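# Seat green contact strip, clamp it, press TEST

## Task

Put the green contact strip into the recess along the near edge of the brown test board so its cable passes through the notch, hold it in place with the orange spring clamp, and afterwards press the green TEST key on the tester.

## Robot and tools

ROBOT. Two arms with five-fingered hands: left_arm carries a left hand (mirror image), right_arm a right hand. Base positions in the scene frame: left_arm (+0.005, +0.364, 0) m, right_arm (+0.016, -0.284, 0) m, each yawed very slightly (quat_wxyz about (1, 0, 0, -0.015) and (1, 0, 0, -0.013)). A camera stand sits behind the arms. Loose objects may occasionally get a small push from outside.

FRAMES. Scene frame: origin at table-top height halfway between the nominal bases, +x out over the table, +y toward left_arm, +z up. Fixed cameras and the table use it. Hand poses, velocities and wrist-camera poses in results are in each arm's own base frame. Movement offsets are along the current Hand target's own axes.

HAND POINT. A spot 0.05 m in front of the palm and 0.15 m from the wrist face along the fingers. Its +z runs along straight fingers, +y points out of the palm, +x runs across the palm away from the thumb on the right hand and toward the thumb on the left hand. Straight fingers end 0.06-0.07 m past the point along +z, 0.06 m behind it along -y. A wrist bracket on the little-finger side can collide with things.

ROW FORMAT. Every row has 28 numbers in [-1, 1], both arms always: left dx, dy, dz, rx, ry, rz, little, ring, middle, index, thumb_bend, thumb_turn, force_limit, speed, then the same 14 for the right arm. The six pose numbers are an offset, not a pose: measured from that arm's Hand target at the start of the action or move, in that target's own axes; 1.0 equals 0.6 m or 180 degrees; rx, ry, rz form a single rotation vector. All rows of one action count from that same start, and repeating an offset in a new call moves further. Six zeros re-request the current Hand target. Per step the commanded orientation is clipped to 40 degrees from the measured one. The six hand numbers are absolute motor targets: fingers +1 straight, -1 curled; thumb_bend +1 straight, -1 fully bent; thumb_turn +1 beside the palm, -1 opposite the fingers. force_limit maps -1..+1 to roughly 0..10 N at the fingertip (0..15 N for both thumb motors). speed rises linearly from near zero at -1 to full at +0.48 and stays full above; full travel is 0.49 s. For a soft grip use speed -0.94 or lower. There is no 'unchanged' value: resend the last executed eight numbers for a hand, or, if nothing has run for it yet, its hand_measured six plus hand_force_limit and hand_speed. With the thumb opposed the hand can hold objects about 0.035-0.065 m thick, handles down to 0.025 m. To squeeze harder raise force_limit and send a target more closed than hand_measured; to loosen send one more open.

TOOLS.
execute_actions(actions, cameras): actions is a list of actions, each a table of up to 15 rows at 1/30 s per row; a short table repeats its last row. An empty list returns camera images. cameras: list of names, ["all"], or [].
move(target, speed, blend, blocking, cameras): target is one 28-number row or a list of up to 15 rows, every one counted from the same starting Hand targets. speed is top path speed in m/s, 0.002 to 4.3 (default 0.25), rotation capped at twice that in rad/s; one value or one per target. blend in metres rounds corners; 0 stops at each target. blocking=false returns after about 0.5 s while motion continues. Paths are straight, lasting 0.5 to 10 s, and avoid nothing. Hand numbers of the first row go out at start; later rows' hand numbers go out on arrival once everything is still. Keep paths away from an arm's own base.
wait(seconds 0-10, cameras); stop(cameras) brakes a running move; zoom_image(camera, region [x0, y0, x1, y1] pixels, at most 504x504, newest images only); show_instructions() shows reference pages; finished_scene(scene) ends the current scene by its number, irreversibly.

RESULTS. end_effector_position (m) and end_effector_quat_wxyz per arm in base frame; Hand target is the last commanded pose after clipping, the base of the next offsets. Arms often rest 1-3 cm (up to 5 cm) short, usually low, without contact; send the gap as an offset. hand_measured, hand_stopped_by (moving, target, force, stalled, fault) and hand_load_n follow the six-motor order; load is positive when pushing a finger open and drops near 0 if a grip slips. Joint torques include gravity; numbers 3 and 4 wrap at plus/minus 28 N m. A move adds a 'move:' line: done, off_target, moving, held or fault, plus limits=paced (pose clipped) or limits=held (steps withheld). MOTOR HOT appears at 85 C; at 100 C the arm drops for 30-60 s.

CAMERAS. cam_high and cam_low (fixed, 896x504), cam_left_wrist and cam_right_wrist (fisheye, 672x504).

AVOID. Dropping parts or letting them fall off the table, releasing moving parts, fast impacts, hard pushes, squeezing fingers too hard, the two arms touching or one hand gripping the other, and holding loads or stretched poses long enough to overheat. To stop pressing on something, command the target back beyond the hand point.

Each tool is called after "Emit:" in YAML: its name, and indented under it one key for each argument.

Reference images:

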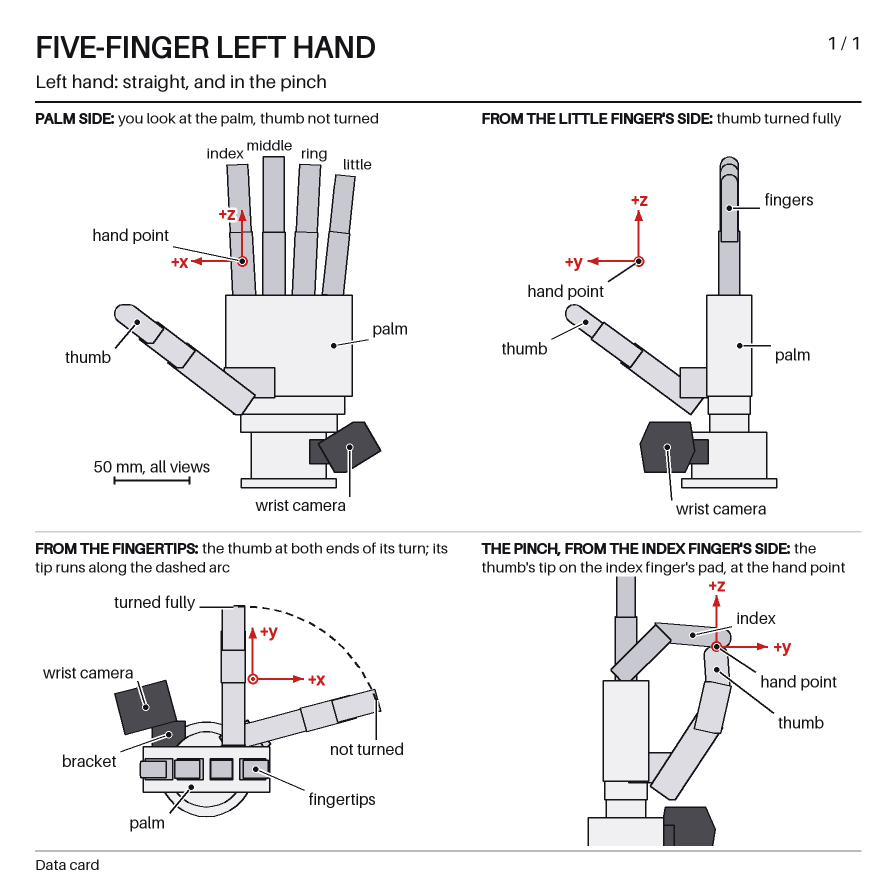

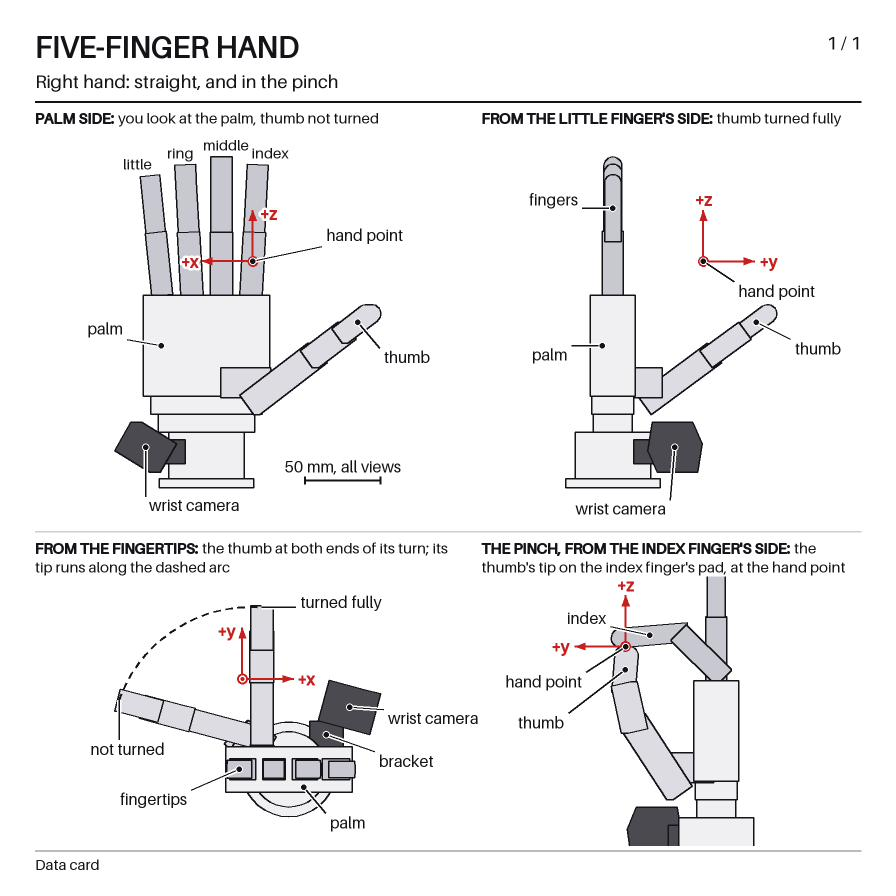

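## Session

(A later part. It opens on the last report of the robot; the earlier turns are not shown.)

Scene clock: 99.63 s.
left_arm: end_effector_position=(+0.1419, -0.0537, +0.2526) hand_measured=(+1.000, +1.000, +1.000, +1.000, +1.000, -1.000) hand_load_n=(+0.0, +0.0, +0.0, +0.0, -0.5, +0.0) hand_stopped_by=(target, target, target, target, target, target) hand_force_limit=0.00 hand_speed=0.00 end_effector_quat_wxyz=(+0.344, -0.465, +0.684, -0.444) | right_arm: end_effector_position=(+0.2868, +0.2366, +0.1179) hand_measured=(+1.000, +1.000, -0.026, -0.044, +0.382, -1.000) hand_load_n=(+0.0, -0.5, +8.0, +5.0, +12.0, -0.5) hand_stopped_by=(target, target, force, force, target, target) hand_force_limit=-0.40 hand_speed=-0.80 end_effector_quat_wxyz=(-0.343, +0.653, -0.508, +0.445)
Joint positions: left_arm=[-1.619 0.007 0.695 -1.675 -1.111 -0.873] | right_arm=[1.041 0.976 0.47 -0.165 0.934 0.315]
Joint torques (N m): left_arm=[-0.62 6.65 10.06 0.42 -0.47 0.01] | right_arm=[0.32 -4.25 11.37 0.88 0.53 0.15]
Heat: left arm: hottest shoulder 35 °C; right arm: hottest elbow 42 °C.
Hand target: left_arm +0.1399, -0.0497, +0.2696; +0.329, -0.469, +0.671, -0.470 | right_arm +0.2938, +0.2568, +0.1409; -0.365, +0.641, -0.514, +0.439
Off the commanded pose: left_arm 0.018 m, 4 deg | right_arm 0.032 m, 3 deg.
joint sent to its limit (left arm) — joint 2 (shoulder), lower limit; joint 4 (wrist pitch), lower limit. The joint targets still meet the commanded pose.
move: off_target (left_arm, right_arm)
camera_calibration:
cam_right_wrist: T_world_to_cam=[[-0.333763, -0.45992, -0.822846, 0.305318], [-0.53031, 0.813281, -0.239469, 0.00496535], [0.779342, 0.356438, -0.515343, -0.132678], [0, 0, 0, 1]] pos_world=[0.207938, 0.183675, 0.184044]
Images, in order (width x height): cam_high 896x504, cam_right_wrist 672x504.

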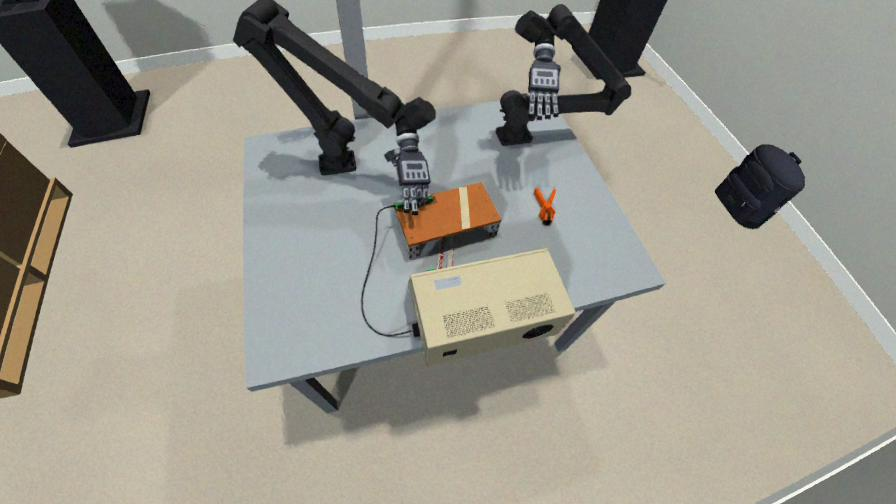

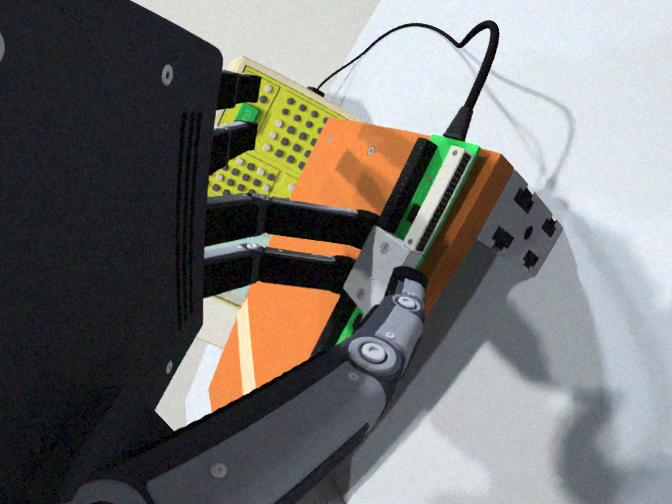

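Emit:
move:
  target: [0,0,0,0,0,0,1,1,1,1,1,-1,0,0,-0.009,-0.0058,0.0101,0,0,0,1,1,-0.3,-0.3,0.38,-1,-0.4,-0.8]
  speed: 0.06
  cameras: ["cam_right_wrist"]

Emit:
zoom_image:
  camera: "cam_right_wrist"
  region: [400, 120, 540, 260]

Scene clock: 101.30 s.
left_arm: end_effector_position=(+0.1419, -0.0537, +0.2526) hand_measured=(+1.000, +1.000, +1.000, +1.000, +1.000, -1.000) hand_load_n=(+0.0, +0.0, +0.0, +0.0, +0.0, +0.0) hand_stopped_by=(target, target, target, target, target, target) hand_force_limit=0.00 hand_speed=0.00 end_effector_quat_wxyz=(+0.344, -0.465, +0.684, -0.444) | right_arm: end_effector_position=(+0.2898, +0.2421, +0.1176) hand_measured=(+1.000, +1.000, -0.026, -0.044, +0.382, -1.000) hand_load_n=(+0.0, +0.0, +8.0, +4.5, +11.5, -1.0) hand_stopped_by=(target, target, force, force, target, target) hand_force_limit=-0.40 hand_speed=-0.80 end_effector_quat_wxyz=(-0.339, +0.656, -0.507, +0.444)
Joint positions: left_arm=[-1.619 0.007 0.695 -1.675 -1.111 -0.873] | right_arm=[1.041 1.002 0.488 -0.166 0.933 0.316]
Joint torques (N m): left_arm=[-0.56 6.71 10.03 0.39 -0.47 0.01] | right_arm=[-0.32 -4.25 11.17 1.76 0.35 0.06]
Heat: left arm: hottest shoulder 35 °C; right arm: hottest elbow 42 °C.
Hand target: left_arm +0.1399, -0.0497, +0.2696; +0.329, -0.469, +0.671, -0.470 | right_arm +0.3001, +0.2629, +0.1408; -0.365, +0.641, -0.513, +0.439
Off the commanded pose: left_arm 0.018 m, 4 deg | right_arm 0.033 m, 4 deg.
joint sent to its limit (left arm) — joint 2 (shoulder), lower limit; joint 4 (wrist pitch), lower limit. The joint targets still meet the commanded pose.
move: off_target (left_arm, right_arm)
camera_calibration:
cam_right_wrist: T_world_to_cam=[[-0.337726, -0.465717, -0.817954, 0.310614], [-0.532091, 0.811297, -0.242231, 0.00334551], [0.776415, 0.353419, -0.5218, -0.134804], [0, 0, 0, 1]] pos_world=[0.211347, 0.189586, 0.184537]
Images, in order (width x height): cam_right_wrist 672x504.

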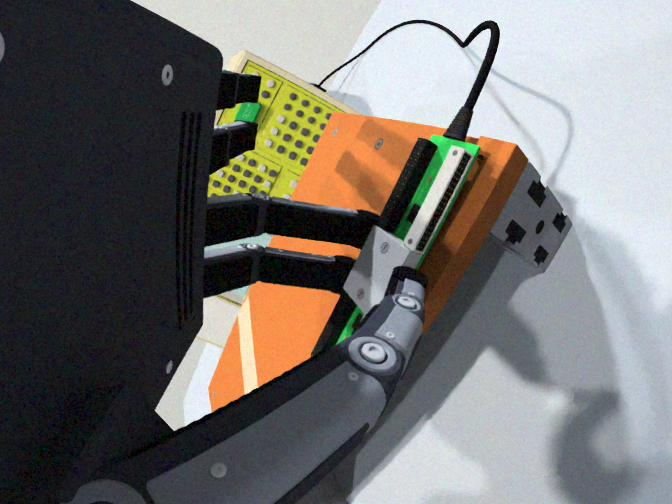

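Scaled by 3.600 from the camera's 672x504 image, which has a finer 960x720 frame.

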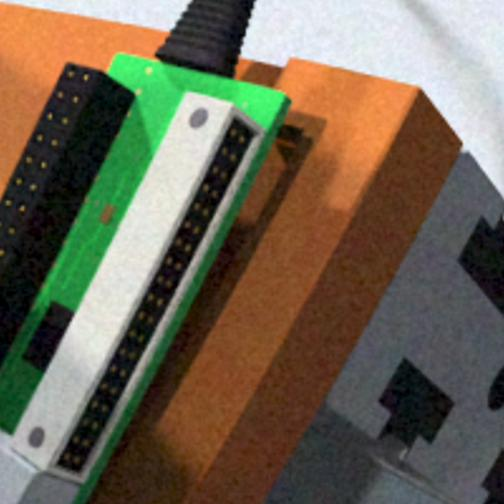

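Emit:
move:
  target: [0,0,0,0,0,0,1,1,1,1,1,-1,0,0,-0.0031,0.0153,0.0058,0,0,0,1,1,-0.3,-0.3,0.38,-1,-0.4,-0.8]
  speed: 0.05
  cameras: ["cam_right_wrist"]

Emit:
zoom_image:
  camera: "cam_right_wrist"
  region: [400, 120, 540, 260]

Scene clock: 102.97 s.
left_arm: end_effector_position=(+0.1419, -0.0537, +0.2526) hand_measured=(+1.000, +1.000, +1.000, +1.000, +1.000, -1.000) hand_load_n=(+0.0, +0.0, +0.0, +0.0, +0.0, +0.0) hand_stopped_by=(target, target, target, target, target, target) hand_force_limit=0.00 hand_speed=0.00 end_effector_quat_wxyz=(+0.344, -0.465, +0.684, -0.444) | right_arm: end_effector_position=(+0.2933, +0.2483, +0.1168) hand_measured=(+1.000, +1.000, -0.026, -0.044, +0.382, -1.000) hand_load_n=(+0.0, +0.0, +8.5, +4.5, +11.5, -1.0) hand_stopped_by=(target, target, force, force, target, target) hand_force_limit=-0.40 hand_speed=-0.80 end_effector_quat_wxyz=(-0.348, +0.651, -0.509, +0.443)
Joint positions: left_arm=[-1.619 0.007 0.695 -1.675 -1.111 -0.873] | right_arm=[1.041 1.023 0.488 -0.124 0.932 0.316]
Joint torques (N m): left_arm=[-0.62 6.77 10.02 0.42 -0.47 0.01] | right_arm=[-0.5 -4.42 9.92 1.76 0.34 0.04]
Heat: left arm: hottest shoulder 35 °C; right arm: hottest elbow 42 °C.
Hand target: left_arm +0.1399, -0.0497, +0.2696; +0.329, -0.469, +0.671, -0.470 | right_arm +0.3001, +0.2629, +0.1309; -0.365, +0.641, -0.513, +0.438
Off the commanded pose: left_arm 0.018 m, 4 deg | right_arm 0.021 m, 2 deg.
joint sent to its limit (left arm) — joint 2 (shoulder), lower limit; joint 4 (wrist pitch), lower limit. The joint targets still meet the commanded pose.
move: off_target (left_arm, right_arm)
camera_calibration:
cam_right_wrist: T_world_to_cam=[[-0.329275, -0.451028, -0.829549, 0.30923], [-0.530181, 0.81529, -0.23283, -0.00267572], [0.781336, 0.363146, -0.507581, -0.145682], [0, 0, 0, 1]] pos_world=[0.21423, 0.194557, 0.181953]
Images, in order (width x height): cam_right_wrist 672x504.

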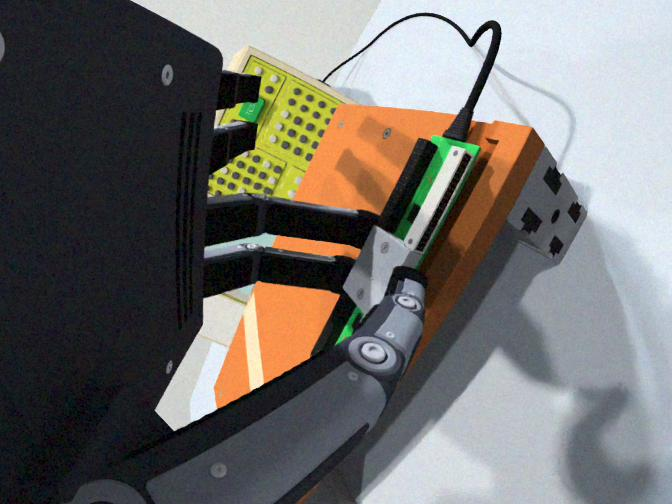

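Scaled by 3.600 from the camera's 672x504 image, which has a finer 960x720 frame.

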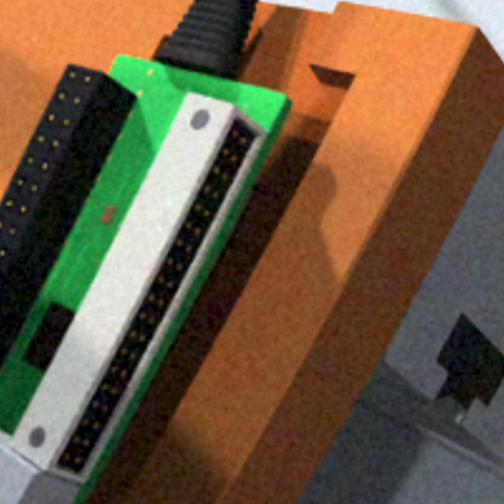

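Emit:
move:
  target: [0,0,0,0,0,0,1,1,1,1,1,-1,0,0,0.0085,0.0024,0.0014,0,0,0,1,1,-0.3,-0.3,0.38,-1,-0.4,-0.8]
  speed: 0.05
  cameras: ["cam_right_wrist"]

Emit:
zoom_image:
  camera: "cam_right_wrist"
  region: [400, 120, 540, 260]

Scene clock: 104.10 s.
left_arm: end_effector_position=(+0.1419, -0.0537, +0.2526) hand_measured=(+1.000, +1.000, +1.000, +1.000, +1.000, -1.000) hand_load_n=(+0.0, +0.0, +0.0, +0.0, +0.0, +0.0) hand_stopped_by=(target, target, target, target, target, target) hand_force_limit=0.00 hand_speed=0.00 end_effector_quat_wxyz=(+0.344, -0.465, +0.684, -0.444) | right_arm: end_effector_position=(+0.2931, +0.2511, +0.1171) hand_measured=(+1.000, +1.000, -0.026, -0.044, +0.382, -1.000) hand_load_n=(+0.0, +0.0, +7.5, +5.0, +11.5, -0.5) hand_stopped_by=(target, target, force, force, target, target) hand_force_limit=-0.40 hand_speed=-0.80 end_effector_quat_wxyz=(-0.352, +0.651, -0.509, +0.439)
Joint positions: left_arm=[-1.619 0.007 0.695 -1.675 -1.111 -0.873] | right_arm=[1.041 1.023 0.488 -0.117 0.922 0.316]
Joint torques (N m): left_arm=[-0.62 6.65 10.03 0.4 -0.47 0.01] | right_arm=[-1.49 -5.19 9.1 1.84 0.34 -0.08]
Heat: left arm: hottest shoulder 35 °C; right arm: hottest elbow 42 °C.
Hand target: left_arm +0.1399, -0.0497, +0.2696; +0.329, -0.469, +0.671, -0.470 | right_arm +0.3009, +0.2576, +0.1303; -0.365, +0.641, -0.513, +0.439
Off the commanded pose: left_arm 0.018 m, 4 deg | right_arm 0.017 m, 2 deg.
joint sent to its limit (left arm) — joint 2 (shoulder), lower limit; joint 4 (wrist pitch), lower limit. The joint targets still meet the commanded pose.
move: off_target (left_arm, right_arm)
camera_calibration:
cam_right_wrist: T_world_to_cam=[[-0.326991, -0.445905, -0.833214, 0.309176], [-0.53693, 0.813212, -0.224485, -0.00339367], [0.777678, 0.373973, -0.505333, -0.148201], [0, 0, 0, 1]] pos_world=[0.214528, 0.196046, 0.181957]
Images, in order (width x height): cam_right_wrist 672x504.

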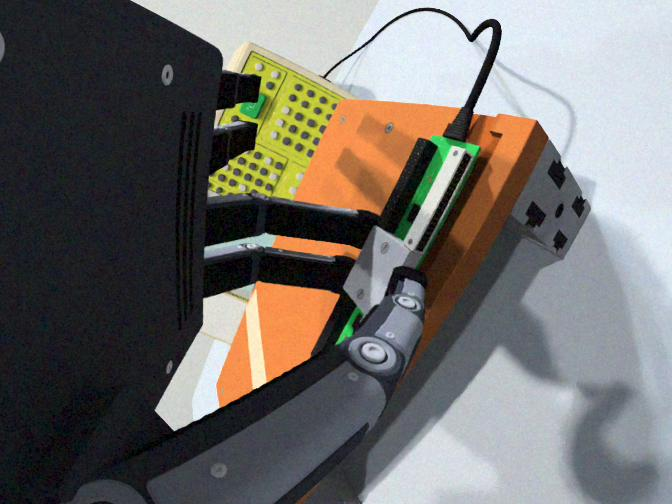

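Scaled by 3.600 from the camera's 672x504 image, which has a finer 960x720 frame.

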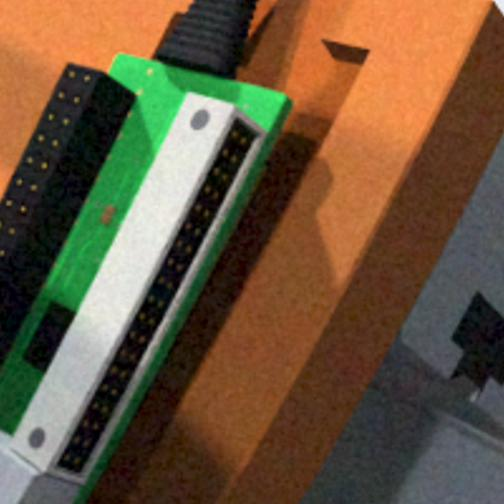

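Emit:
move:
  target: [0,0,0,0,0,0,1,1,1,1,1,-1,0,0,0.0105,0.0018,0.0012,0,0,0,1,1,-0.3,-0.3,0.38,-1,-0.4,-0.8]
  speed: 0.05
  cameras: ["cam_right_wrist"]

Emit:
zoom_image:
  camera: "cam_right_wrist"
  region: [400, 120, 540, 260]

Scene clock: 105.10 s.
left_arm: end_effector_position=(+0.1419, -0.0537, +0.2526) hand_measured=(+1.000, +1.000, +1.000, +1.000, +1.000, -1.000) hand_load_n=(+0.0, +0.0, -0.5, +0.0, +0.0, +0.5) hand_stopped_by=(target, target, target, target, target, target) hand_force_limit=0.00 hand_speed=0.00 end_effector_quat_wxyz=(+0.344, -0.465, +0.684, -0.444) | right_arm: end_effector_position=(+0.2955, +0.2504, +0.1199) hand_measured=(+1.000, +1.000, -0.026, -0.044, +0.382, -1.000) hand_load_n=(+0.0, +0.0, +7.5, +5.5, +11.5, -0.5) hand_stopped_by=(target, target, force, force, target, target) hand_force_limit=-0.40 hand_speed=-0.80 end_effector_quat_wxyz=(-0.356, +0.649, -0.512, +0.436)
Joint positions: left_arm=[-1.619 0.007 0.695 -1.675 -1.111 -0.873] | right_arm=[1.03 1.014 0.488 -0.112 0.909 0.311]
Joint torques (N m): left_arm=[-0.62 6.71 10.04 0.4 -0.47 0.01] | right_arm=[-1.79 -5.89 8.28 1.91 0.37 -0.13]
Heat: left arm: hottest shoulder 35 °C; right arm: hottest elbow 42 °C.
Hand target: left_arm +0.1399, -0.0497, +0.2696; +0.329, -0.469, +0.671, -0.470 | right_arm +0.3017, +0.2512, +0.1302; -0.365, +0.641, -0.513, +0.438
Off the commanded pose: left_arm 0.018 m, 4 deg | right_arm 0.012 m, 1 deg.
joint sent to its limit (left arm) — joint 2 (shoulder), lower limit; joint 4 (wrist pitch), lower limit. The joint targets still meet the commanded pose.
move: off_target (left_arm, right_arm)
camera_calibration:
cam_right_wrist: T_world_to_cam=[[-0.326491, -0.435734, -0.838773, 0.310018], [-0.536906, 0.815832, -0.214827, -0.00277035], [0.777905, 0.380203, -0.50031, -0.150657], [0, 0, 0, 1]] pos_world=[0.216927, 0.194626, 0.184064]
Images, in order (width x height): cam_right_wrist 672x504.

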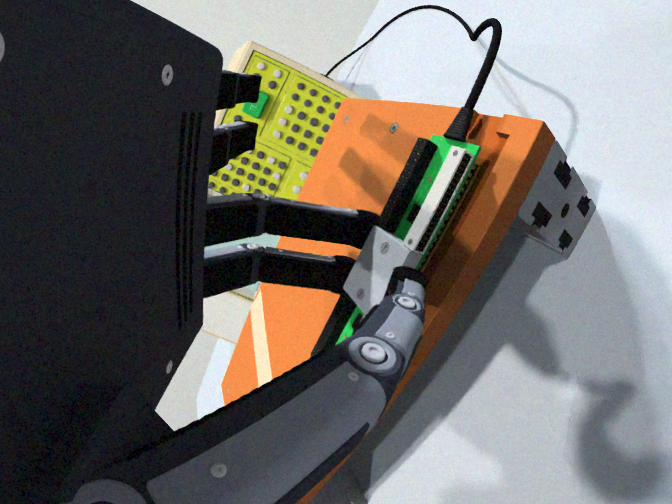

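Scaled by 3.600 from the camera's 672x504 image, which has a finer 960x720 frame.

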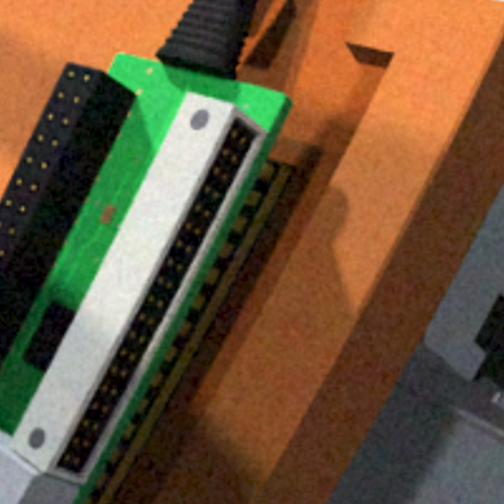

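Emit:
move:
  target: [0,0,0,0,0,0,1,1,1,1,1,-1,0,0,0.0105,0.003,-0.0012,0,0,0,1,1,-0.3,-0.3,0.38,-1,-0.4,-0.8]
  speed: 0.05
  cameras: ["cam_right_wrist"]

Emit:
zoom_image:
  camera: "cam_right_wrist"
  region: [400, 120, 540, 260]

Scene clock: 106.10 s.
left_arm: end_effector_position=(+0.1419, -0.0537, +0.2526) hand_measured=(+1.000, +1.000, +1.000, +1.000, +1.000, -1.000) hand_load_n=(+0.0, +0.0, +0.0, +0.0, +0.0, +0.0) hand_stopped_by=(target, target, target, target, target, target) hand_force_limit=0.00 hand_speed=0.00 end_effector_quat_wxyz=(+0.344, -0.465, +0.684, -0.444) | right_arm: end_effector_position=(+0.2958, +0.2454, +0.1219) hand_measured=(+1.000, +1.000, -0.026, -0.044, +0.382, -1.000) hand_load_n=(+0.0, +0.0, +7.5, +5.0, +11.5, +0.0) hand_stopped_by=(target, target, force, force, target, target) hand_force_limit=-0.40 hand_speed=-0.80 end_effector_quat_wxyz=(-0.358, +0.648, -0.512, +0.435)
Joint positions: left_arm=[-1.619 0.007 0.695 -1.675 -1.111 -0.873] | right_arm=[1.019 0.993 0.479 -0.111 0.9 0.302]
Joint torques (N m): left_arm=[-0.62 6.65 10.04 0.4 -0.46 0.01] | right_arm=[-1.73 -5.83 8.01 1.89 0.37 -0.16]
Heat: left arm: hottest shoulder 35 °C; right arm: hottest elbow 42 °C.
Hand target: left_arm +0.1399, -0.0497, +0.2696; +0.329, -0.469, +0.671, -0.470 | right_arm +0.3010, +0.2447, +0.1300; -0.365, +0.641, -0.513, +0.439
Off the commanded pose: left_arm 0.018 m, 4 deg | right_arm 0.010 m, 1 deg.
joint sent to its limit (left arm) — joint 2 (shoulder), lower limit; joint 4 (wrist pitch), lower limit. The joint targets still meet the commanded pose.
move: off_target (left_arm)
camera_calibration:
cam_right_wrist: T_world_to_cam=[[-0.324788, -0.432463, -0.841123, 0.308529], [-0.536449, 0.816676, -0.212751, 0.00131077], [0.778932, 0.382121, -0.497241, -0.149068], [0, 0, 0, 1]] pos_world=[0.217024, 0.189319, 0.185667]
Images, in order (width x height): cam_right_wrist 672x504.

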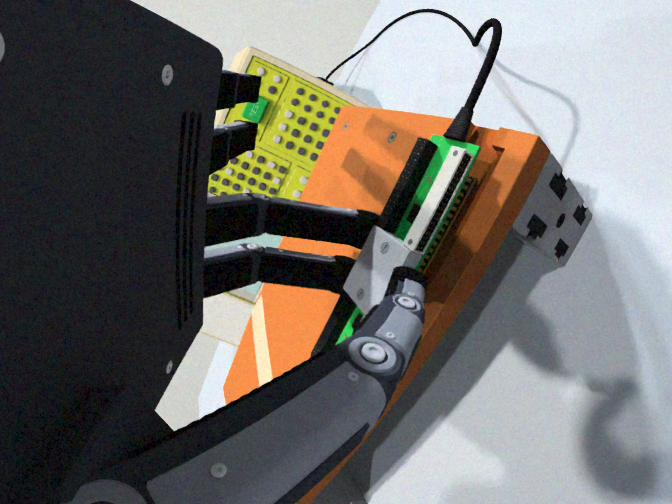

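Scaled by 3.600 from the camera's 672x504 image, which has a finer 960x720 frame.

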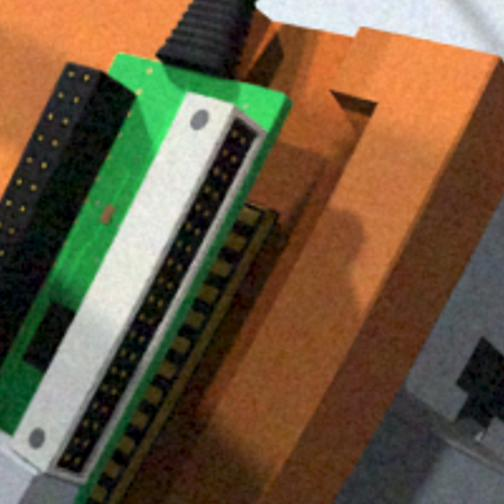

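Emit:
move:
  target: [0,0,0,0,0,0,1,1,1,1,1,-1,0,0,-0.0018,0.0205,0.0023,0,0,0,1,1,-0.3,-0.3,0.38,-1,-0.4,-0.8]
  speed: 0.05
  cameras: ["cam_right_wrist"]

Emit:
zoom_image:
  camera: "cam_right_wrist"
  region: [400, 120, 540, 260]

Scene clock: 107.17 s.
left_arm: end_effector_position=(+0.1419, -0.0537, +0.2526) hand_measured=(+1.000, +1.000, +1.000, +1.000, +1.000, -1.000) hand_load_n=(+0.0, +0.0, -0.5, +0.0, +0.0, +0.0) hand_stopped_by=(target, target, target, target, target, target) hand_force_limit=0.00 hand_speed=0.00 end_effector_quat_wxyz=(+0.344, -0.465, +0.684, -0.444) | right_arm: end_effector_position=(+0.2947, +0.2432, +0.1161) hand_measured=(+1.000, +1.000, -0.026, -0.044, +0.382, -1.000) hand_load_n=(+0.0, +0.0, +8.0, +5.0, +11.5, -0.5) hand_stopped_by=(target, target, force, force, target, target) hand_force_limit=-0.40 hand_speed=-0.80 end_effector_quat_wxyz=(-0.364, +0.644, -0.513, +0.435)
Joint positions: left_arm=[-1.619 0.007 0.695 -1.675 -1.111 -0.873] | right_arm=[1.019 0.993 0.454 -0.073 0.901 0.301]
Joint torques (N m): left_arm=[-0.56 6.71 10.04 0.4 -0.47 0.01] | right_arm=[-1.14 -4.25 7.75 1.85 0.5 -0.1]
Heat: left arm: hottest shoulder 35 °C; right arm: hottest elbow 42 °C.
Hand target: left_arm +0.1399, -0.0497, +0.2696; +0.329, -0.469, +0.671, -0.470 | right_arm +0.2981, +0.2432, +0.1180; -0.365, +0.641, -0.513, +0.439
Off the commanded pose: left_arm 0.018 m, 4 deg | right_arm 0.004 m, 1 deg.
joint sent to its limit (left arm) — joint 2 (shoulder), lower limit; joint 4 (wrist pitch), lower limit. The joint targets still meet the commanded pose.
move: off_target (left_arm)
camera_calibration:
cam_right_wrist: T_world_to_cam=[[-0.31857, -0.422907, -0.84833, 0.29903], [-0.53415, 0.819425, -0.20791, -0.000715249], [0.783069, 0.386901, -0.48694, -0.153922], [0, 0, 0, 1]] pos_world=[0.215411, 0.1866, 0.178577]
Images, in order (width x height): cam_right_wrist 672x504.

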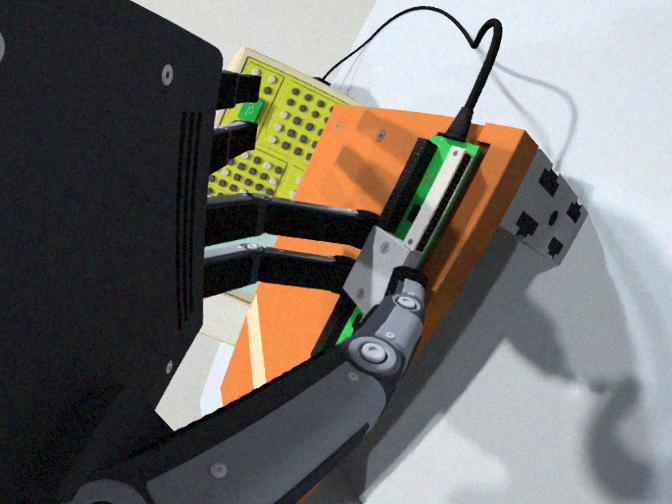

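Scaled by 3.600 from the camera's 672x504 image, which has a finer 960x720 frame.

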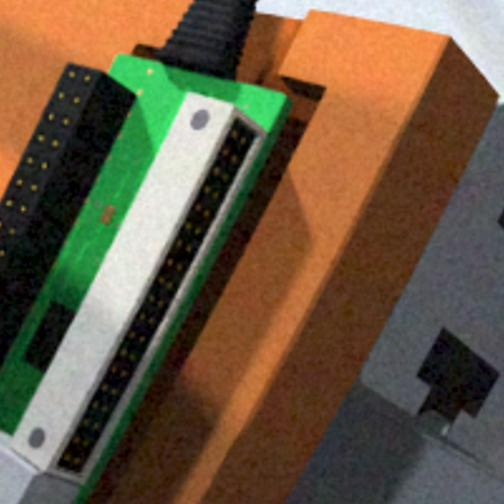

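Emit:
move:
  target: [0,0,0,0,0,0,1,1,1,1,1,-1,0,0,-0.0028,0.0094,0.0018,0,0,0,1,1,-0.3,-0.3,0.38,-1,-0.4,-0.8]
  speed: 0.05
  cameras: ["cam_right_wrist"]

Emit:
zoom_image:
  camera: "cam_right_wrist"
  region: [400, 120, 540, 260]

Scene clock: 108.20 s.
left_arm: end_effector_position=(+0.1419, -0.0537, +0.2526) hand_measured=(+1.000, +1.000, +1.000, +1.000, +1.000, -1.000) hand_load_n=(+0.0, +0.0, +0.0, +0.0, +0.0, +0.0) hand_stopped_by=(target, target, target, target, target, target) hand_force_limit=0.00 hand_speed=0.00 end_effector_quat_wxyz=(+0.344, -0.465, +0.684, -0.444) | right_arm: end_effector_position=(+0.2960, +0.2435, +0.1156) hand_measured=(+1.000, +1.000, -0.026, -0.044, +0.382, -1.000) hand_load_n=(+0.0, +0.0, +8.0, +5.0, +11.5, -1.0) hand_stopped_by=(target, target, force, force, target, target) hand_force_limit=-0.40 hand_speed=-0.80 end_effector_quat_wxyz=(-0.367, +0.639, -0.515, +0.437)
Joint positions: left_arm=[-1.619 0.007 0.695 -1.675 -1.111 -0.873] | right_arm=[1.019 0.998 0.449 -0.052 0.907 0.301]
Joint torques (N m): left_arm=[-0.62 6.71 10.03 0.4 -0.47 0.01] | right_arm=[-0.79 -3.78 7.41 1.84 0.4 -0.06]
Heat: left arm: hottest shoulder 35 °C; right arm: hottest elbow 42 °C.
Hand target: left_arm +0.1399, -0.0497, +0.2696; +0.329, -0.469, +0.671, -0.470 | right_arm +0.2970, +0.2437, +0.1121; -0.365, +0.641, -0.513, +0.439
Off the commanded pose: left_arm 0.018 m, 4 deg | right_arm 0.004 m, 0 deg.
joint sent to its limit (left arm) — joint 2 (shoulder), lower limit; joint 4 (wrist pitch), lower limit. The joint targets still meet the commanded pose.
move: off_target (left_arm)
camera_calibration:
cam_right_wrist: T_world_to_cam=[[-0.313174, -0.414895, -0.854274, 0.296304], [-0.528246, 0.823633, -0.206361, -0.00327205], [0.789227, 0.38664, -0.477107, -0.158171], [0, 0, 0, 1]] pos_world=[0.215899, 0.186785, 0.176985]
Images, in order (width x height): cam_right_wrist 672x504.

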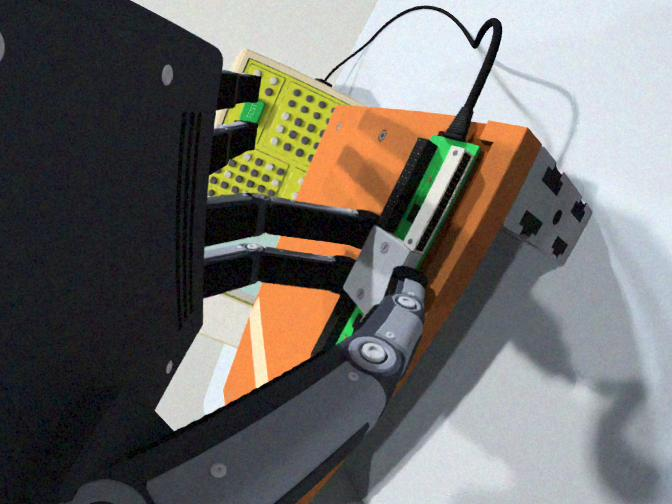

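Scaled by 3.600 from the camera's 672x504 image, which has a finer 960x720 frame.

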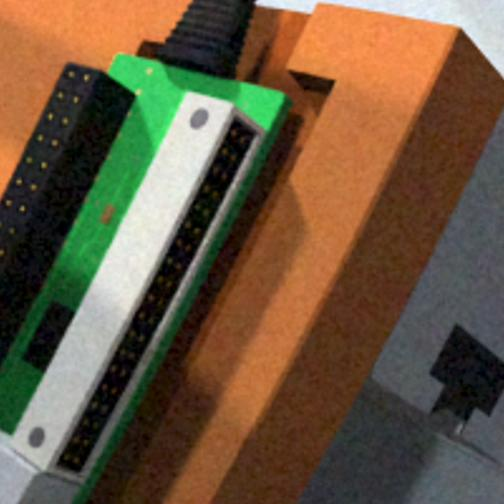

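Emit:
move:
  target: [0,0,0,0,0,0,1,1,1,1,1,-1,0,0,0.0087,0.0068,-0.0017,0,0,0,1,1,-0.3,-0.3,0.38,-1,-0.4,-0.8]
  speed: 0.05
  cameras: ["cam_right_wrist"]

Emit:
zoom_image:
  camera: "cam_right_wrist"
  region: [400, 120, 540, 260]

Scene clock: 109.50 s.
left_arm: end_effector_position=(+0.1419, -0.0537, +0.2526) hand_measured=(+1.000, +1.000, +1.000, +1.000, +1.000, -1.000) hand_load_n=(+0.0, +0.0, +0.0, +0.0, +0.0, +0.0) hand_stopped_by=(target, target, target, target, target, target) hand_force_limit=0.00 hand_speed=0.00 end_effector_quat_wxyz=(+0.344, -0.465, +0.684, -0.444) | right_arm: end_effector_position=(+0.2955, +0.2429, +0.1153) hand_measured=(+1.000, +1.000, -0.026, -0.044, +0.382, -1.000) hand_load_n=(+0.0, -0.5, +8.5, +5.5, +10.0, -0.5) hand_stopped_by=(target, target, force, force, target, target) hand_force_limit=-0.40 hand_speed=-0.80 end_effector_quat_wxyz=(-0.371, +0.637, -0.516, +0.436)
Joint positions: left_arm=[-1.619 0.007 0.695 -1.675 -1.111 -0.873] | right_arm=[1.019 0.993 0.44 -0.039 0.907 0.301]
Joint torques (N m): left_arm=[-0.62 6.71 10.06 0.4 -0.47 0.01] | right_arm=[-1.26 -4.48 6.76 1.42 0.25 -0.11]
Heat: left arm: hottest shoulder 35 °C; right arm: hottest elbow 42 °C.
Hand target: left_arm +0.1399, -0.0497, +0.2696; +0.329, -0.469, +0.671, -0.470 | right_arm +0.2952, +0.2378, +0.1099; -0.365, +0.641, -0.514, +0.439
Off the commanded pose: left_arm 0.018 m, 4 deg | right_arm 0.008 m, 1 deg.
joint sent to its limit (left arm) — joint 2 (shoulder), lower limit; joint 4 (wrist pitch), lower limit. The joint targets still meet the commanded pose.
move: off_target (left_arm)
camera_calibration:
cam_right_wrist: T_world_to_cam=[[-0.308936, -0.407964, -0.859141, 0.293216], [-0.527489, 0.825161, -0.20215, -0.00407949], [0.7914, 0.390736, -0.470118, -0.160169], [0, 0, 0, 1]] pos_world=[0.215191, 0.185571, 0.175791]
Images, in order (width x height): cam_right_wrist 672x504.

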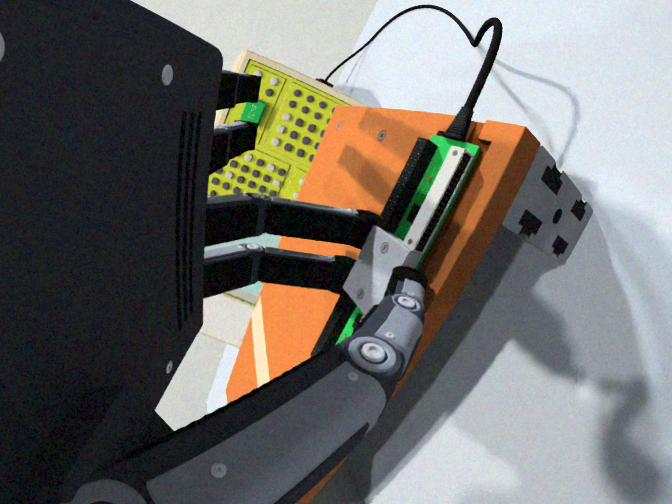

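Scaled by 3.600 from the camera's 672x504 image, which has a finer 960x720 frame.

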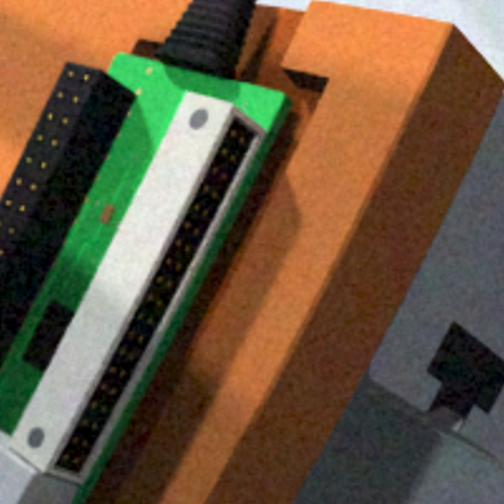

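Emit:
move:
  target: [0,0,0,0,0,0,1,1,1,1,1,-1,0,0,0.0065,0.0014,0,0,0,0,1,1,-0.3,-0.3,0.38,-1,-0.4,-0.8]
  speed: 0.05
  cameras: ["cam_right_wrist"]

Emit:
zoom_image:
  camera: "cam_right_wrist"
  region: [400, 120, 540, 260]

Scene clock: 110.57 s.
left_arm: end_effector_position=(+0.1419, -0.0537, +0.2526) hand_measured=(+1.000, +1.000, +1.000, +1.000, +1.000, -1.000) hand_load_n=(+0.0, +0.0, +0.0, +0.0, +0.0, +0.0) hand_stopped_by=(target, target, target, target, target, target) hand_force_limit=0.00 hand_speed=0.00 end_effector_quat_wxyz=(+0.344, -0.465, +0.684, -0.444) | right_arm: end_effector_position=(+0.2944, +0.2418, +0.1153) hand_measured=(+1.000, +1.000, -0.026, -0.044, +0.382, -1.000) hand_load_n=(+0.0, +0.0, +8.0, +6.0, +9.5, +0.0) hand_stopped_by=(target, target, force, force, target, target) hand_force_limit=-0.40 hand_speed=-0.80 end_effector_quat_wxyz=(-0.374, +0.637, -0.516, +0.434)
Joint positions: left_arm=[-1.619 0.007 0.695 -1.675 -1.111 -0.873] | right_arm=[1.017 0.982 0.433 -0.036 0.899 0.301]
Joint torques (N m): left_arm=[-0.62 6.65 10.03 0.42 -0.46 0.01] | right_arm=[-1.79 -4.72 6.78 1.28 0.28 -0.19]
Heat: left arm: hottest shoulder 35 °C; right arm: hottest elbow 42 °C.
Hand target: left_arm +0.1399, -0.0497, +0.2696; +0.329, -0.469, +0.671, -0.470 | right_arm +0.2952, +0.2338, +0.1097; -0.365, +0.641, -0.513, +0.439
Off the commanded pose: left_arm 0.018 m, 4 deg | right_arm 0.010 m, 1 deg.
joint sent to its limit (left arm) — joint 2 (shoulder), lower limit; joint 4 (wrist pitch), lower limit. The joint targets still meet the commanded pose.
move: off_target (left_arm)
camera_calibration:
cam_right_wrist: T_world_to_cam=[[-0.307424, -0.402501, -0.862255, 0.291076], [-0.5312, 0.824397, -0.195438, -0.00338237], [0.789504, 0.397947, -0.467248, -0.160356], [0, 0, 0, 1]] pos_world=[0.214289, 0.18376, 0.175395]
Images, in order (width x height): cam_right_wrist 672x504.

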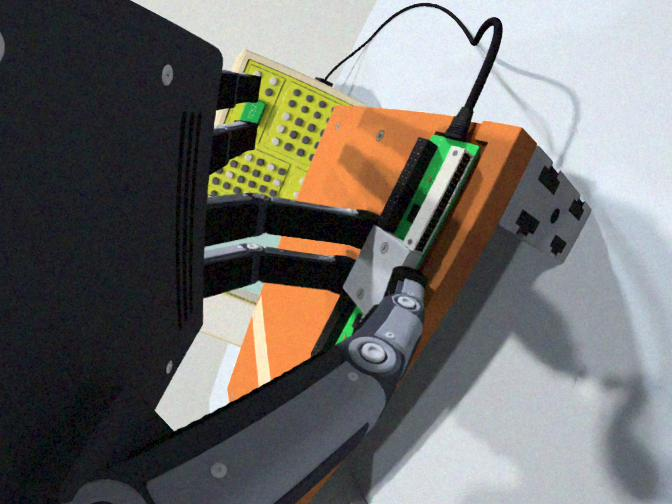

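Scaled by 3.600 from the camera's 672x504 image, which has a finer 960x720 frame.

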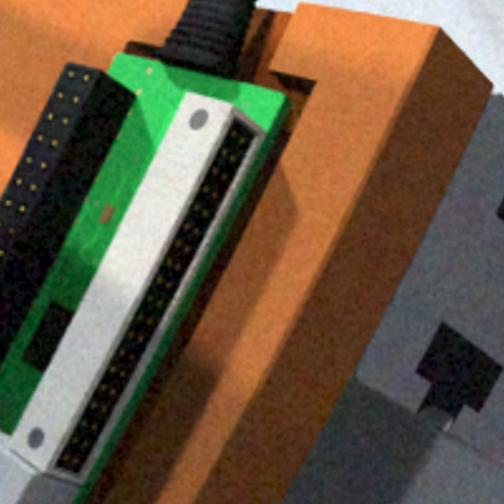

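Emit:
move:
  target: [0,0,0,0,0,0,1,1,1,1,1,-1,0,0,0.0004,-0.0019,0.0047,0,0,0,1,1,-0.3,-0.3,0.38,-1,-0.4,-0.8]
  speed: 0.05
  cameras: ["cam_right_wrist"]

Emit:
zoom_image:
  camera: "cam_right_wrist"
  region: [400, 120, 540, 260]

Scene clock: 111.63 s.
left_arm: end_effector_position=(+0.1419, -0.0537, +0.2526) hand_measured=(+1.000, +1.000, +1.000, +1.000, +1.000, -1.000) hand_load_n=(+0.0, +0.0, +0.0, +0.0, +0.0, +0.0) hand_stopped_by=(target, target, target, target, target, target) hand_force_limit=0.00 hand_speed=0.00 end_effector_quat_wxyz=(+0.344, -0.465, +0.684, -0.444) | right_arm: end_effector_position=(+0.2950, +0.2420, +0.1152) hand_measured=(+1.000, +1.000, -0.026, -0.044, +0.382, -1.000) hand_load_n=(+0.0, +0.0, +6.5, +6.5, +10.5, +0.5) hand_stopped_by=(target, target, force, force, target, target) hand_force_limit=-0.40 hand_speed=-0.80 end_effector_quat_wxyz=(-0.375, +0.638, -0.515, +0.433)
Joint positions: left_arm=[-1.619 0.007 0.695 -1.675 -1.111 -0.873] | right_arm=[1.013 0.982 0.433 -0.032 0.892 0.294]
Joint torques (N m): left_arm=[-0.62 6.71 10.06 0.42 -0.47 0.01] | right_arm=[-2.26 -4.19 6.9 1.66 0.24 -0.2]
Heat: left arm: hottest shoulder 35 °C; right arm: hottest elbow 42 °C.
Hand target: left_arm +0.1399, -0.0497, +0.2696; +0.329, -0.469, +0.671, -0.470 | right_arm +0.2983, +0.2338, +0.1099; -0.365, +0.641, -0.513, +0.439
Off the commanded pose: left_arm 0.018 m, 4 deg | right_arm 0.010 m, 1 deg.
joint sent to its limit (left arm) — joint 2 (shoulder), lower limit; joint 4 (wrist pitch), lower limit. The joint targets still meet the commanded pose.
move: off_target (left_arm)
camera_calibration:
cam_right_wrist: T_world_to_cam=[[-0.306829, -0.405116, -0.861241, 0.291605], [-0.535207, 0.821705, -0.195844, -0.0013244], [0.787026, 0.400852, -0.468944, -0.160764], [0, 0, 0, 1]] pos_world=[0.215289, 0.183665, 0.175493]
Images, in order (width x height): cam_right_wrist 672x504.

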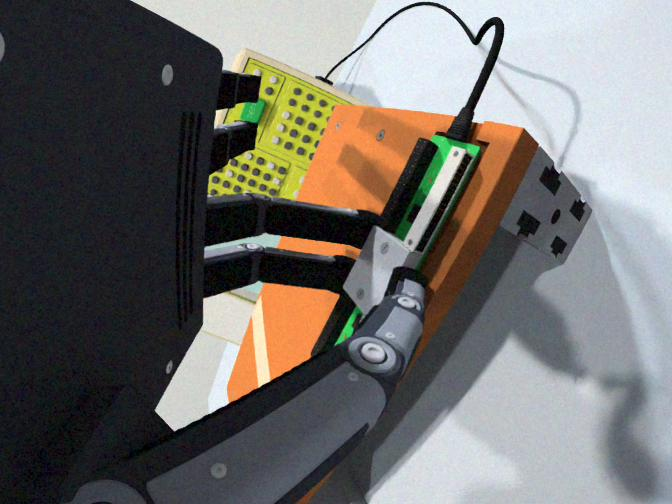

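Scaled by 3.600 from the camera's 672x504 image, which has a finer 960x720 frame.

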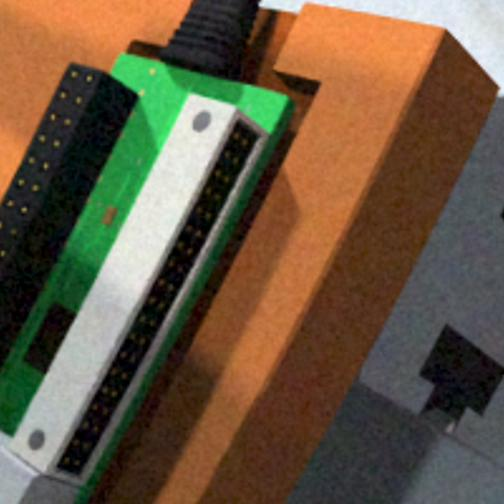

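Emit:
move:
  target: [0,0,0,0,0,0,1,1,1,1,1,-1,0,0,-0.0019,0.0092,0.0035,0,0,0,1,1,-0.3,-0.3,0.38,-1,-0.4,-0.8]
  speed: 0.05
  cameras: ["cam_right_wrist"]

Emit:
zoom_image:
  camera: "cam_right_wrist"
  region: [300, 120, 540, 360]

Scene clock: 112.63 s.
left_arm: end_effector_position=(+0.1419, -0.0537, +0.2526) hand_measured=(+1.000, +1.000, +1.000, +1.000, +1.000, -1.000) hand_load_n=(+0.0, +0.0, +0.0, +0.0, +0.0, +0.0) hand_stopped_by=(target, target, target, target, target, target) hand_force_limit=0.00 hand_speed=0.00 end_effector_quat_wxyz=(+0.344, -0.465, +0.684, -0.444) | right_arm: end_effector_position=(+0.2952, +0.2420, +0.1148) hand_measured=(+1.000, +1.000, -0.026, -0.044, +0.382, -1.000) hand_load_n=(-0.5, +0.0, +4.0, +6.5, +11.0, +1.0) hand_stopped_by=(target, target, force, force, target, target) hand_force_limit=-0.40 hand_speed=-0.80 end_effector_quat_wxyz=(-0.378, +0.637, -0.514, +0.433)
Joint positions: left_arm=[-1.619 0.007 0.695 -1.675 -1.111 -0.873] | right_arm=[1.013 0.982 0.425 -0.013 0.892 0.288]
Joint torques (N m): left_arm=[-0.62 6.71 10.04 0.42 -0.46 0.01] | right_arm=[-2.32 -3.14 6.65 1.83 0.25 -0.13]
Heat: left arm: hottest shoulder 35 °C; right arm: hottest elbow 42 °C.
Hand target: left_arm +0.1399, -0.0497, +0.2696; +0.329, -0.469, +0.671, -0.470 | right_arm +0.2983, +0.2338, +0.1039; -0.365, +0.641, -0.514, +0.439
Off the commanded pose: left_arm 0.018 m, 4 deg | right_arm 0.014 m, 2 deg.
joint sent to its limit (left arm) — joint 2 (shoulder), lower limit; joint 4 (wrist pitch), lower limit. The joint targets still meet the commanded pose.
move: off_target (left_arm, right_arm)
camera_calibration:
cam_right_wrist: T_world_to_cam=[[-0.300153, -0.402134, -0.864983, 0.289006], [-0.535712, 0.821349, -0.195955, -0.00100977], [0.789254, 0.404566, -0.461958, -0.16341], [0, 0, 0, 1]] pos_world=[0.215177, 0.183159, 0.174299]
Images, in order (width x height): cam_right_wrist 672x504.

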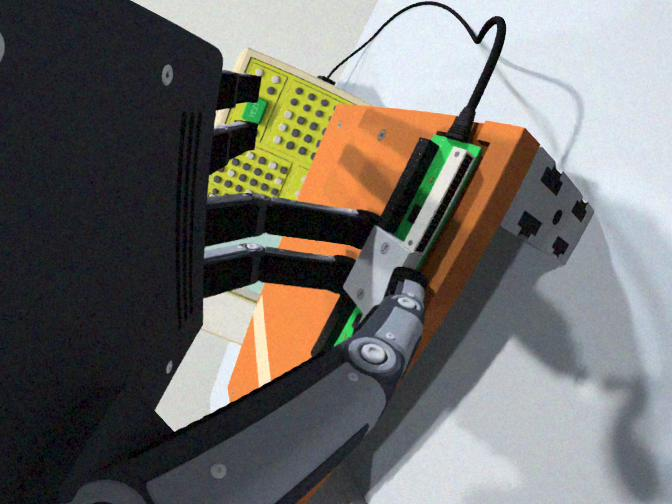

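Scaled by 2.100 from the camera's 672x504 image, which has a finer 960x720 frame.

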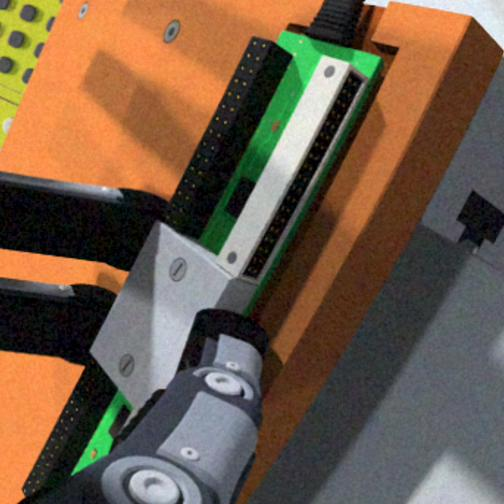

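Emit:
wait:
  seconds: 0.1
  cameras: ["cam_high","cam_left_wrist"]

Emit:
zoom_image:
  camera: "cam_high"
  region: [385, 175, 455, 225]

Emit:
zoom_image:
  camera: "cam_left_wrist"
  region: [320, 280, 450, 400]

Scene clock: 113.00 s.
left_arm: end_effector_position=(+0.1419, -0.0537, +0.2526) hand_measured=(+1.000, +1.000, +1.000, +1.000, +1.000, -1.000) hand_load_n=(+0.0, +0.0, +0.0, +0.0, +0.0, +0.0) hand_stopped_by=(target, target, target, target, target, target) hand_force_limit=0.00 hand_speed=0.00 end_effector_quat_wxyz=(+0.344, -0.465, +0.684, -0.444) | right_arm: end_effector_position=(+0.2952, +0.2419, +0.1148) hand_measured=(+1.000, +1.000, -0.026, -0.044, +0.382, -1.000) hand_load_n=(+0.0, +0.0, +4.5, +6.5, +11.5, +1.0) hand_stopped_by=(target, target, force, force, target, target) hand_force_limit=-0.40 hand_speed=-0.80 end_effector_quat_wxyz=(-0.378, +0.637, -0.513, +0.433)
Joint positions: left_arm=[-1.619 0.007 0.695 -1.675 -1.111 -0.873] | right_arm=[1.013 0.982 0.425 -0.013 0.892 0.287]
Joint torques (N m): left_arm=[-0.62 6.71 10.04 0.4 -0.47 0.01] | right_arm=[-2.2 -3.14 6.63 1.81 0.23 -0.12]
Heat: left arm: hottest shoulder 35 °C; right arm: hottest elbow 42 °C.
Hand target: left_arm +0.1399, -0.0497, +0.2696; +0.329, -0.469, +0.671, -0.470 | right_arm +0.2983, +0.2338, +0.1038; -0.365, +0.641, -0.514, +0.439
Off the commanded pose: left_arm 0.018 m, 4 deg | right_arm 0.014 m, 2 deg.
wait: 0.10 s; at rest from the start
camera_calibration:
cam_left_wrist: T_world_to_cam=[[0.197486, -0.425225, 0.88328, -0.275561], [-0.755682, -0.639987, -0.139143, 0.121717], [0.624454, -0.64, -0.447724, 0.0982691], [0, 0, 0, 1]] pos_world=[0.085034, 0.0236137, 0.304331]
Images, in order (width x height): cam_high 896x504, cam_left_wrist 672x504.

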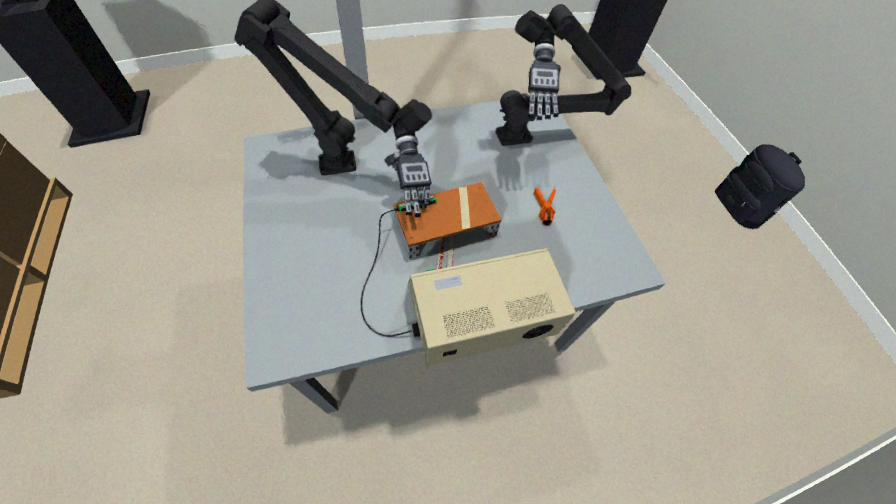

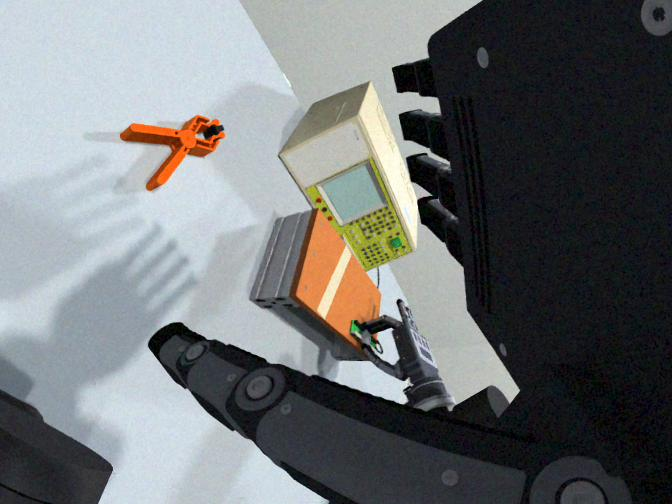

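Scaled by 7.200 from the camera's 896x504 image, which has a finer 1280x720 frame.

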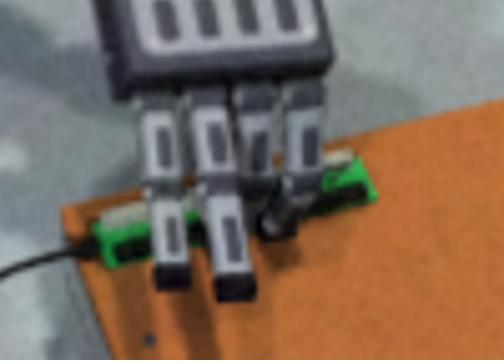

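Scaled by 3.877 from the camera's 672x504 image, which has a finer 960x720 frame.

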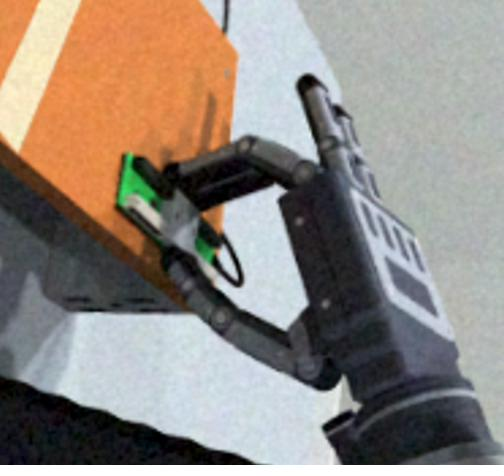

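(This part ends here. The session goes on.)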